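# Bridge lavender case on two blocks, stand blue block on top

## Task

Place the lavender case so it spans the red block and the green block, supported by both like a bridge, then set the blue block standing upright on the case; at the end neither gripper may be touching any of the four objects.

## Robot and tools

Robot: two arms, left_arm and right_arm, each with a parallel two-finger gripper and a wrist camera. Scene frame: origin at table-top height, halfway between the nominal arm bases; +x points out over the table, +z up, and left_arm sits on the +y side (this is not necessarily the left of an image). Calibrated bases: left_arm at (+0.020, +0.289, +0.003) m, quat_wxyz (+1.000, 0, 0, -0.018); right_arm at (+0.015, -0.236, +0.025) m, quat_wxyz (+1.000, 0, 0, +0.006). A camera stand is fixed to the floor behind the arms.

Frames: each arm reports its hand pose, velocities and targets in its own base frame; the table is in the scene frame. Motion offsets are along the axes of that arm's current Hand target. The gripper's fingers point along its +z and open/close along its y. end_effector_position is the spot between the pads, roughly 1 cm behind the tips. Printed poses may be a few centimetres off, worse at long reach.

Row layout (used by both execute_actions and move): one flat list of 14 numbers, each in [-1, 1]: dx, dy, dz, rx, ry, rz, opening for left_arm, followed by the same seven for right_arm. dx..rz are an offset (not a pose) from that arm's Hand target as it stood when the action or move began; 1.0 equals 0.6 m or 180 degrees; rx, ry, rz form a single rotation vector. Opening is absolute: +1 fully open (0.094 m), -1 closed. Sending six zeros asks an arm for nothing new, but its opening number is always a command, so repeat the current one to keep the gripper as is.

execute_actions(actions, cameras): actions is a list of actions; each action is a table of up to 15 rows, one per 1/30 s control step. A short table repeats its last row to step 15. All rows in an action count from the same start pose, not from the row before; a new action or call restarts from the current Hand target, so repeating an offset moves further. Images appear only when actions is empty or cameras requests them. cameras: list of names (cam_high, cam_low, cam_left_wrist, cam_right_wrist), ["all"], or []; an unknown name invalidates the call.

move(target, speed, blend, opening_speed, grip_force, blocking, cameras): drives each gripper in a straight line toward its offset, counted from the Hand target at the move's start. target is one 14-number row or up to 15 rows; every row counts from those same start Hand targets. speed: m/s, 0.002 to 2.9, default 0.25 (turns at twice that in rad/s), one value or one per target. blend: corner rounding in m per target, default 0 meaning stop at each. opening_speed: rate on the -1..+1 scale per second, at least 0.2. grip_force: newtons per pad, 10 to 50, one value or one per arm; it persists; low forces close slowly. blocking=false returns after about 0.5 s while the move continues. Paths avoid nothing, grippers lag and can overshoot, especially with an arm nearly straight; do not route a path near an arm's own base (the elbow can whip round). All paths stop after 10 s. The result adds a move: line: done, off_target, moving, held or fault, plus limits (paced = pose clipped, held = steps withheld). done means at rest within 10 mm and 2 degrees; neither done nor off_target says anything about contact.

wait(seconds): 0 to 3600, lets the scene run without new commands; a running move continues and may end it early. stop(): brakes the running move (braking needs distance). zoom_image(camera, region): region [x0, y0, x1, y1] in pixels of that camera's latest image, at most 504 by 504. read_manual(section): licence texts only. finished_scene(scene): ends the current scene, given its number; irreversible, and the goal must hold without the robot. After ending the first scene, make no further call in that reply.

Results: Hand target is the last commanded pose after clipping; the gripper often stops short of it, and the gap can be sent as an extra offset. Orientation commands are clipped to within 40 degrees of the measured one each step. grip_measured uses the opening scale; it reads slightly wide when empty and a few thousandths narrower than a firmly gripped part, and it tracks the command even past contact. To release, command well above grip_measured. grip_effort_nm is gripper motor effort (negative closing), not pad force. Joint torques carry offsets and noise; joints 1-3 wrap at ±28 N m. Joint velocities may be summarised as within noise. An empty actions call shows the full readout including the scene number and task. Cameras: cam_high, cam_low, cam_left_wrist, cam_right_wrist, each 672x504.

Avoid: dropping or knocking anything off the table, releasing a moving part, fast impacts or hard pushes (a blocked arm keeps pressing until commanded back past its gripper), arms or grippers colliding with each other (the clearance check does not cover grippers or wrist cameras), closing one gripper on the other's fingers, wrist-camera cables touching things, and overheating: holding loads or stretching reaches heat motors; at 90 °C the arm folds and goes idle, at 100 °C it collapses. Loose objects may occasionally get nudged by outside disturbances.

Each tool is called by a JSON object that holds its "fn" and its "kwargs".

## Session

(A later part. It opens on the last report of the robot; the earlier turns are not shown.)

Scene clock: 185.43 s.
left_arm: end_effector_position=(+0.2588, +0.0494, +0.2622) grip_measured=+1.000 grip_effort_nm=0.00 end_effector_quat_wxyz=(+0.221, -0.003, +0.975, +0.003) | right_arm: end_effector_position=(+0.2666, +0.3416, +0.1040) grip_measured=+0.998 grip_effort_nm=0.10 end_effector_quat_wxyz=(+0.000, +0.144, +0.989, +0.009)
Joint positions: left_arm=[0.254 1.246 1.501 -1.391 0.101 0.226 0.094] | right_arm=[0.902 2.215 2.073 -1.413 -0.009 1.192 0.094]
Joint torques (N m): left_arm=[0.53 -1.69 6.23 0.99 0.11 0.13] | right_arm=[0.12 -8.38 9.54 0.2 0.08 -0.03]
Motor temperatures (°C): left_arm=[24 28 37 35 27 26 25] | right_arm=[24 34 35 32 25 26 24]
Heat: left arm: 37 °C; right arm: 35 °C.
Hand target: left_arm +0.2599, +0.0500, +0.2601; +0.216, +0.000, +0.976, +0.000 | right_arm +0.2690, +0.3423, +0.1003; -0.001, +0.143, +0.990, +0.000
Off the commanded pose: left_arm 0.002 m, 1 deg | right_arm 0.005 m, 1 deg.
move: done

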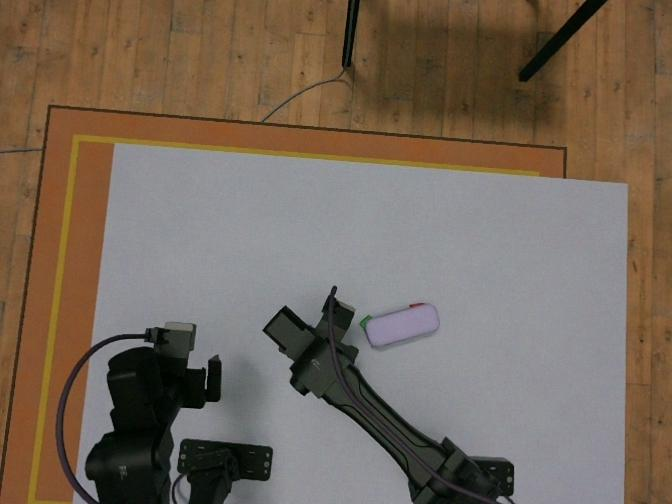

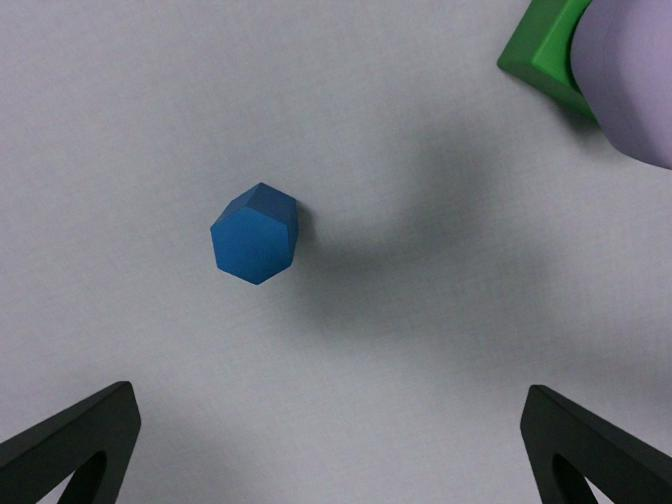

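{"fn": "zoom_image", "kwargs": {"camera": "cam_right_wrist", "region": [180, 160, 330, 310]}}

Scaled by 3.360 from the camera's image (finer frame: 960x720).

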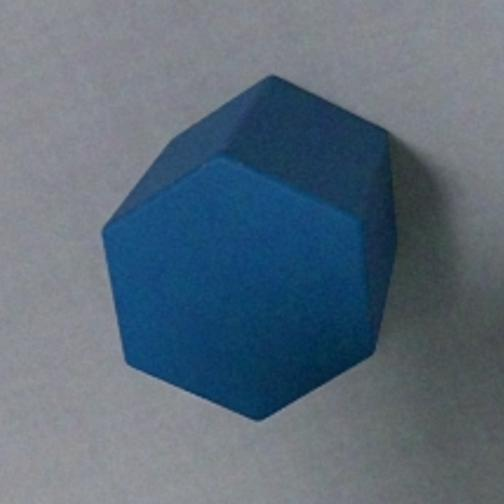

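{"fn": "move", "kwargs": {"target": [0, 0, 0, 0, 0, 0, 1.0, -0.0163, 0.0477, 0.0755, 0, 0, -0.0117, 1.0], "cameras": ["cam_right_wrist"]}}

Scene clock: 198.20 s.
left_arm: end_effector_position=(+0.2588, +0.0494, +0.2622) grip_measured=+1.000 grip_effort_nm=0.00 end_effector_quat_wxyz=(+0.221, -0.003, +0.975, +0.003) | right_arm: end_effector_position=(+0.2834, +0.3629, +0.0596) grip_measured=+0.998 grip_effort_nm=0.10 end_effector_quat_wxyz=(-0.004, +0.128, +0.992, +0.003)
Joint positions: left_arm=[0.254 1.246 1.501 -1.391 0.101 0.226 0.094] | right_arm=[0.902 2.365 2.151 -1.356 -0.009 1.159 0.094]
Joint torques (N m): left_arm=[0.51 -1.68 6.22 0.99 0.11 0.14] | right_arm=[0.46 -9.25 9.61 0.34 0.06 -0.04]
Heat: left arm: 37 °C; right arm: 35 °C.
Hand target: left_arm +0.2599, +0.0500, +0.2601; +0.216, +0.000, +0.976, +0.000 | right_arm +0.2865, +0.3670, +0.0550; -0.001, +0.125, +0.992, +0.000
Off the commanded pose: left_arm 0.002 m, 1 deg | right_arm 0.007 m, 1 deg.
move: done

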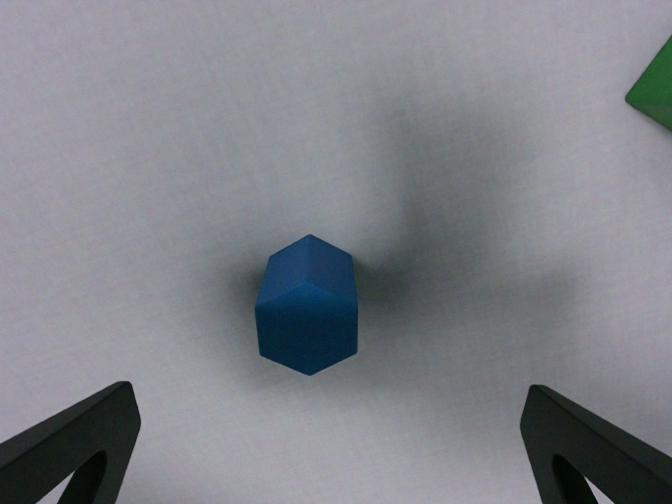

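{"fn": "move", "kwargs": {"target": [[0, 0, 0, 0, 0, 0, 1.0, -0.01, 0.0122, 0.0743, 0, 0, 0, 1.0], [0, 0, 0, 0, 0, 0, 1.0, -0.01, 0.0122, 0.0743, 0, 0, 0, -0.8]], "opening_speed": 1.5, "cameras": ["cam_right_wrist", "cam_low"]}}

Scene clock: 205.87 s.
left_arm: end_effector_position=(+0.2588, +0.0494, +0.2622) grip_measured=+1.000 grip_effort_nm=0.00 end_effector_quat_wxyz=(+0.221, -0.003, +0.975, +0.003) | right_arm: end_effector_position=(+0.2939, +0.3762, +0.0234) grip_measured=-0.360 grip_effort_nm=-1.03 end_effector_quat_wxyz=(+0.003, +0.125, +0.992, +0.014)
Joint positions: left_arm=[0.254 1.246 1.501 -1.391 0.101 0.226 0.094] | right_arm=[0.902 2.425 2.113 -1.231 -0.009 1.153 0.03]
Joint torques (N m): left_arm=[0.51 -1.69 6.23 1 0.11 0.13] | right_arm=[0.03 -9.72 6.67 0.45 0.06 -0.03]
Heat: left arm: 37 °C; right arm: 35 °C.
Hand target: left_arm +0.2599, +0.0500, +0.2601; +0.216, +0.000, +0.976, +0.000 | right_arm +0.2940, +0.3726, +0.0103; -0.001, +0.125, +0.992, +0.000
Off the commanded pose: left_arm 0.002 m, 1 deg | right_arm 0.013 m, 2 deg.
move: off_target (right_arm); target 2's new opening was sent with right_arm's hand 0.013 m and 2 deg from that target
Images, in order (width x height): cam_low 672x504, cam_right_wrist 672x504.

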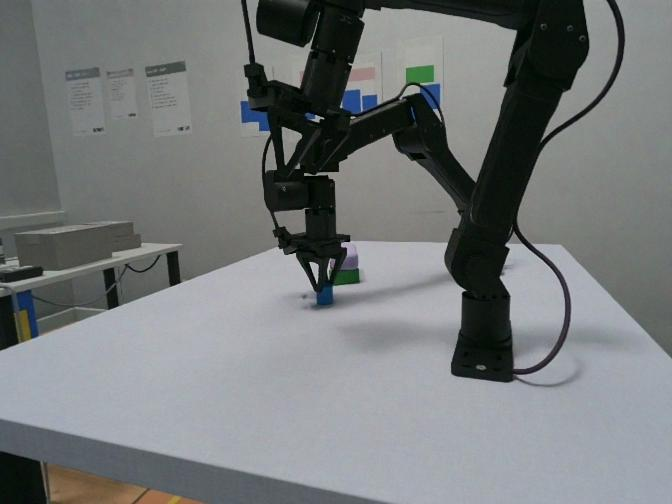

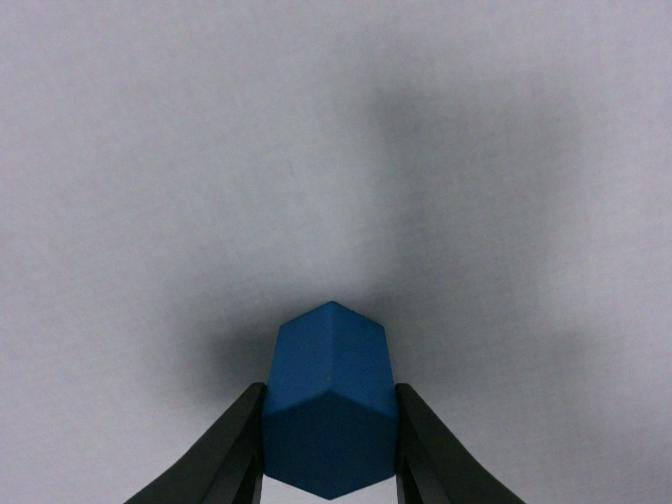

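{"fn": "move", "kwargs": {"target": [[0, 0, 0, 0, 0, 0, 1.0, 0, 0, -0.183, 0, 0, 0, -0.8], [0, 0, 0, 0, 0, 0, 1.0, -0.122, -0.3173, -0.1912, 0, 0, 0, -0.8]], "blend": [0.03, 0], "cameras": ["cam_low", "cam_right_wrist", "cam_high"]}}

{"fn": "zoom_image", "kwargs": {"camera": "cam_low", "region": [300, 180, 400, 300]}}

Scene clock: 215.97 s.
left_arm: end_effector_position=(+0.2588, +0.0494, +0.2622) grip_measured=+1.000 grip_effort_nm=0.01 end_effector_quat_wxyz=(+0.221, -0.003, +0.975, +0.003) | right_arm: end_effector_position=(+0.3201, +0.1720, +0.1161) grip_measured=-0.360 grip_effort_nm=-1.03 end_effector_quat_wxyz=(-0.009, +0.124, +0.992, -0.010)
Joint positions: left_arm=[0.254 1.246 1.501 -1.391 0.101 0.226 0.094] | right_arm=[0.493 1.951 1.722 -1.368 0.006 0.742 0.03]
Joint torques (N m): left_arm=[0.51 -1.68 6.24 0.99 0.11 0.14] | right_arm=[-0.25 -11.17 5.45 0.35 -0.07 -0.06]
Heat: left arm: 37 °C; right arm: 36 °C.
Hand target: left_arm +0.2599, +0.0500, +0.2601; +0.216, +0.000, +0.976, +0.000 | right_arm +0.3179, +0.1700, +0.1249; -0.001, +0.125, +0.992, +0.000
Off the commanded pose: left_arm 0.002 m, 1 deg | right_arm 0.009 m, 2 deg.
move: done
Images, in order (width x height): cam_high 672x504, cam_low 672x504, cam_right_wrist 672x504.

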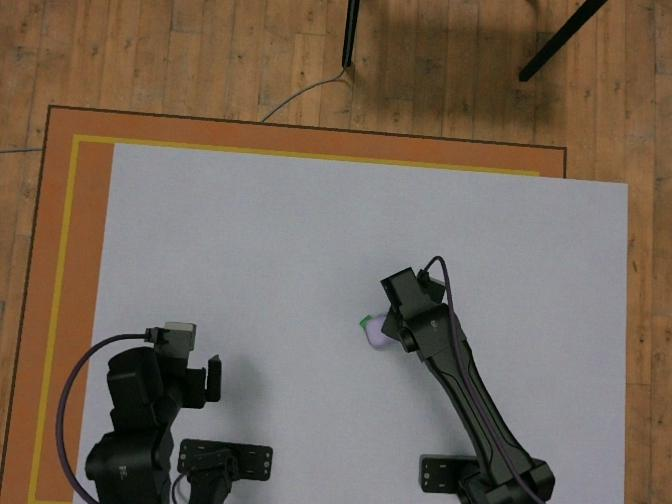

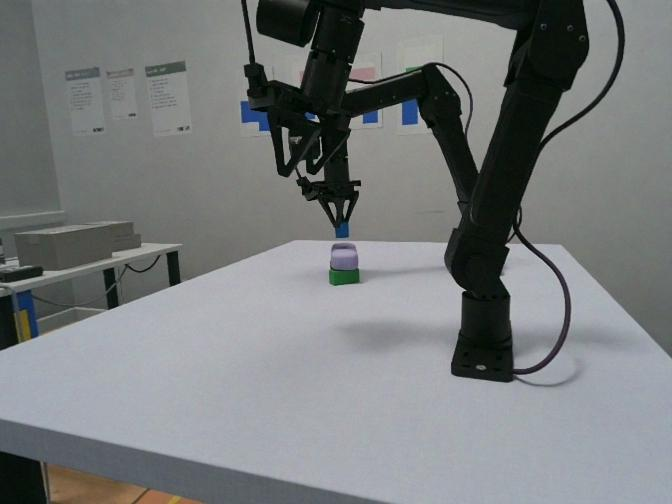

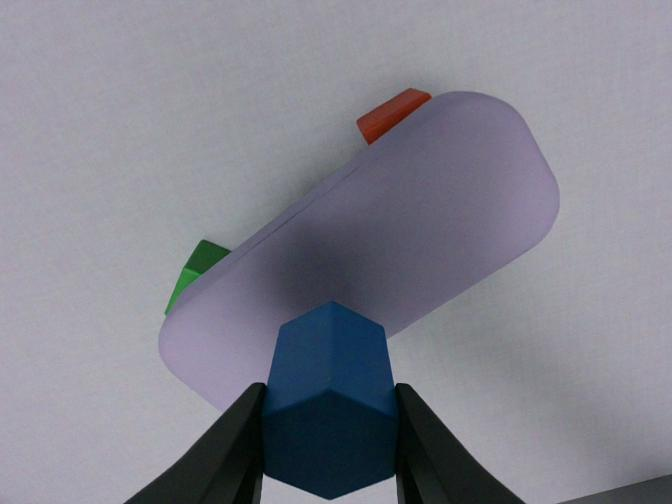

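Scaled by 4.200 from the camera's image (finer frame: 960x720).

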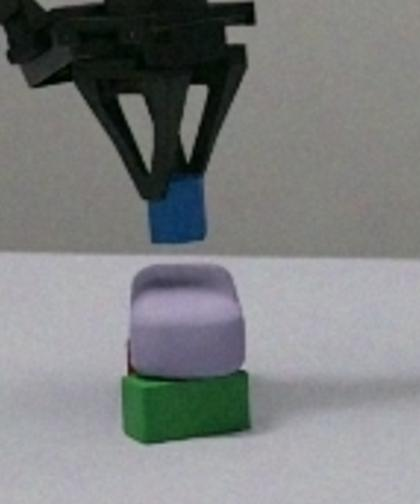

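{"fn": "move", "kwargs": {"target": [0, 0, 0, 0, 0, 0, 1.0, 0.004, 0, 0.0583, 0, 0, 0, -0.8], "speed": 0.08, "cameras": ["cam_low"]}}

{"fn": "zoom_image", "kwargs": {"camera": "cam_low", "region": [300, 180, 400, 300]}}

Scene clock: 225.67 s.
left_arm: end_effector_position=(+0.2588, +0.0494, +0.2622) grip_measured=+1.000 grip_effort_nm=0.00 end_effector_quat_wxyz=(+0.221, -0.003, +0.975, +0.003) | right_arm: end_effector_position=(+0.3156, +0.1697, +0.0913) grip_measured=-0.360 grip_effort_nm=-1.03 end_effector_quat_wxyz=(-0.006, +0.124, +0.992, -0.008)
Joint positions: left_arm=[0.254 1.246 1.501 -1.391 0.101 0.226 0.094] | right_arm=[0.493 1.927 1.591 -1.253 0.005 0.742 0.03]
Joint torques (N m): left_arm=[0.51 -1.66 6.23 0.99 0.11 0.14] | right_arm=[0.03 -9.17 4.74 0.64 -0.09 0.02]
Heat: left arm: 37 °C; right arm: 36 °C.
Hand target: left_arm +0.2599, +0.0500, +0.2601; +0.216, +0.000, +0.976, +0.000 | right_arm +0.3155, +0.1706, +0.0900; -0.001, +0.125, +0.992, +0.000
Off the commanded pose: left_arm 0.002 m, 1 deg | right_arm 0.002 m, 1 deg.
move: done

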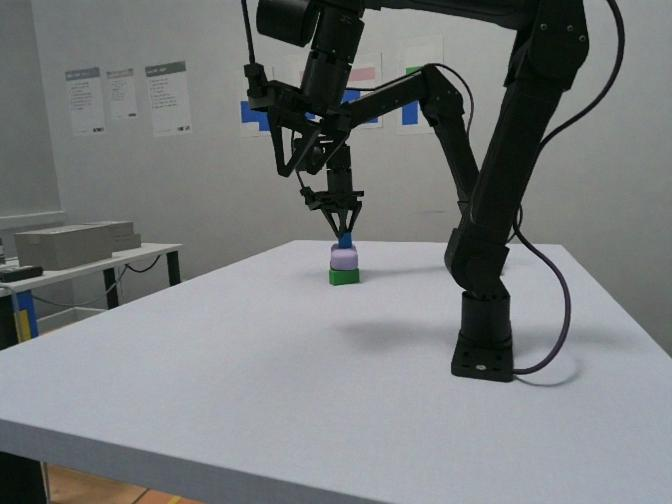

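Scaled by 4.200 from the camera's image (finer frame: 960x720).

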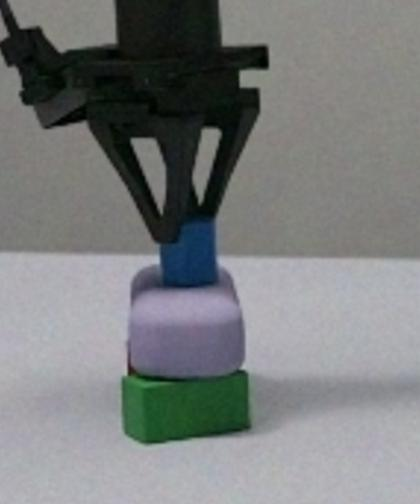

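{"fn": "move", "kwargs": {"target": [0, 0, 0, 0, 0, 0, 1.0, 0, 0, 0.01, 0, 0, 0, -0.8], "speed": 0.08, "cameras": ["cam_low", "cam_right_wrist"]}}

{"fn": "zoom_image", "kwargs": {"camera": "cam_low", "region": [300, 180, 400, 300]}}

Scene clock: 228.23 s.
left_arm: end_effector_position=(+0.2588, +0.0494, +0.2622) grip_measured=+1.000 grip_effort_nm=0.00 end_effector_quat_wxyz=(+0.221, -0.003, +0.975, +0.003) | right_arm: end_effector_position=(+0.3154, +0.1695, +0.0907) grip_measured=-0.360 grip_effort_nm=-1.03 end_effector_quat_wxyz=(-0.002, +0.124, +0.992, -0.005)
Joint positions: left_arm=[0.254 1.246 1.501 -1.391 0.101 0.226 0.094] | right_arm=[0.493 1.918 1.576 -1.238 0.005 0.742 0.03]
Joint torques (N m): left_arm=[0.53 -1.68 6.23 1 0.11 0.13] | right_arm=[0.09 -8.31 4.23 0.76 -0.07 0.02]
Heat: left arm: 37 °C; right arm: 36 °C.
Hand target: left_arm +0.2599, +0.0500, +0.2601; +0.216, +0.000, +0.976, +0.000 | right_arm +0.3155, +0.1705, +0.0839; -0.001, +0.125, +0.992, +0.000
Off the commanded pose: left_arm 0.002 m, 1 deg | right_arm 0.007 m, 1 deg.
move: done

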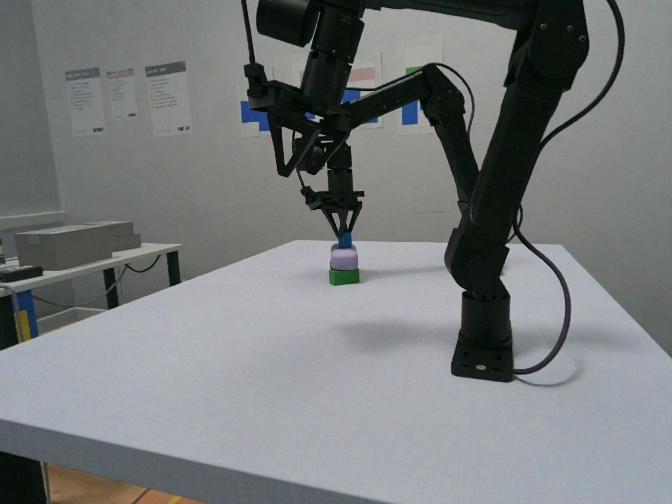

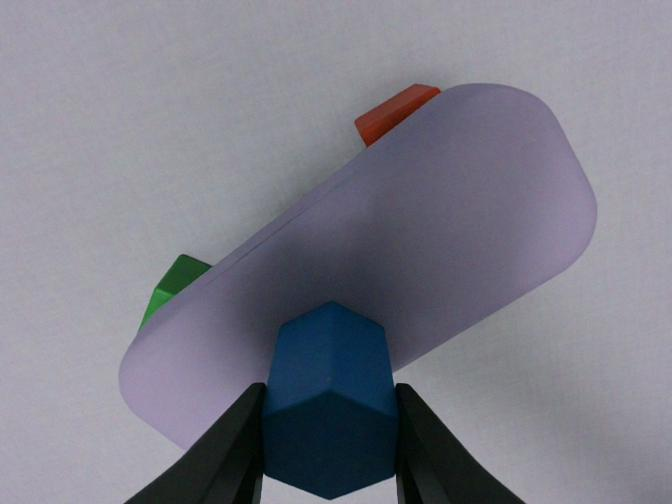

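Scaled by 4.200 from the camera's image (finer frame: 960x720).

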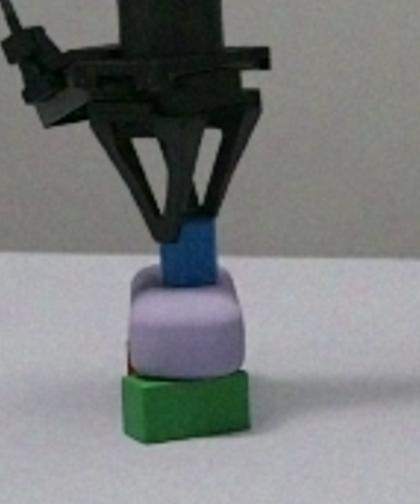

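{"fn": "move", "kwargs": {"target": [[0, 0, 0, 0, 0, 0, 1.0, 0, 0, -0.0085, 0, 0, 0, -0.8], [0, 0, 0, 0, 0, 0, 1.0, 0, 0, -0.0085, 0, 0, 0, 0.3], [0, 0, 0, 0, 0, 0, 1.0, 0, 0, -0.2, 0, 0, 0, 0.3]], "speed": 0.2, "cameras": ["cam_low", "cam_right_wrist"]}}

{"fn": "zoom_image", "kwargs": {"camera": "cam_low", "region": [300, 180, 400, 300]}}

Scene clock: 233.10 s.
left_arm: end_effector_position=(+0.2588, +0.0494, +0.2622) grip_measured=+1.000 grip_effort_nm=0.00 end_effector_quat_wxyz=(+0.221, -0.003, +0.975, +0.003) | right_arm: end_effector_position=(+0.3168, +0.1704, +0.1870) grip_measured=+0.298 grip_effort_nm=0.10 end_effector_quat_wxyz=(+0.019, +0.124, +0.992, +0.011)
Joint positions: left_arm=[0.254 1.246 1.501 -1.391 0.101 0.226 0.094] | right_arm=[0.493 1.905 1.943 -1.566 0.005 0.742 0.061]
Joint torques (N m): left_arm=[0.51 -1.65 6.24 0.99 0.11 0.14] | right_arm=[0.09 -9.92 9.26 0.32 -0.07 0]
Heat: left arm: 37 °C; right arm: 36 °C.
Hand target: left_arm +0.2599, +0.0500, +0.2601; +0.216, +0.000, +0.976, +0.000 | right_arm +0.3156, +0.1705, +0.2039; -0.001, +0.125, +0.992, +0.000
Off the commanded pose: left_arm 0.002 m, 1 deg | right_arm 0.017 m, 3 deg.
joint sent to its limit (right arm) — joint 4 (wrist pitch), lower limit. The joint targets are off in orientation, not in position.
move: off_target (right_arm)

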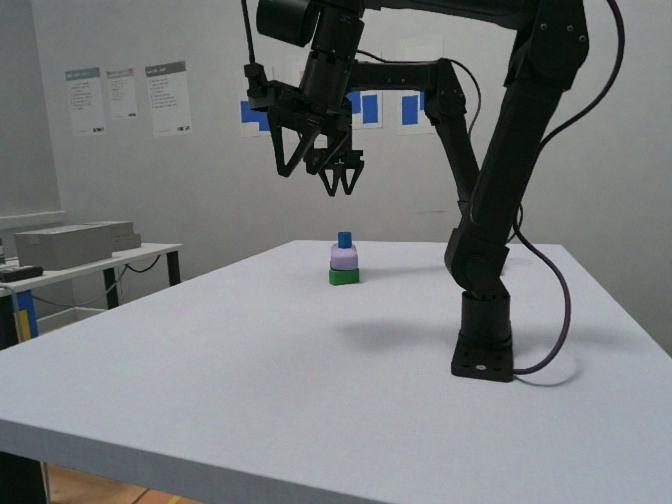

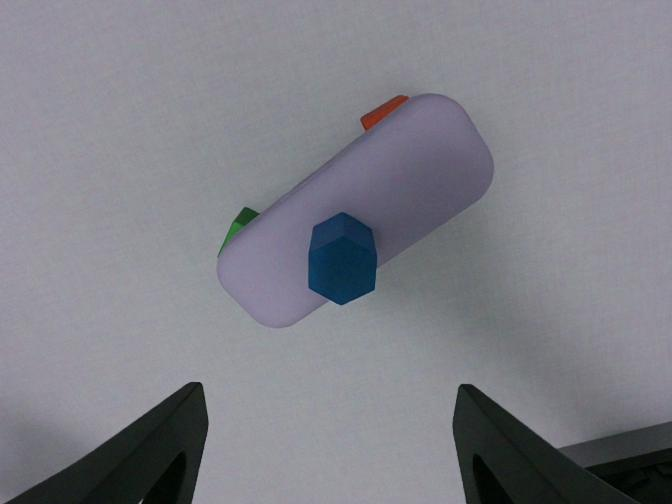

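Scaled by 4.200 from the camera's image (finer frame: 960x720).

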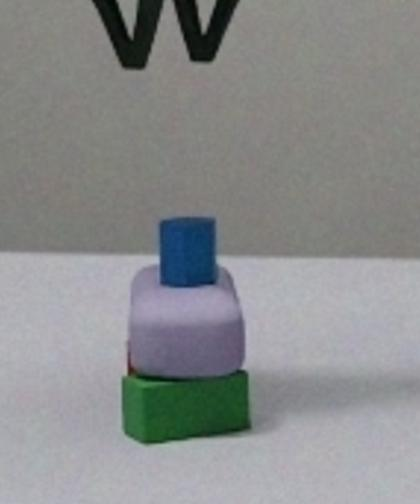

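{"fn": "finished_scene", "kwargs": {"scene": 1}}

The scene is finished: the task was done.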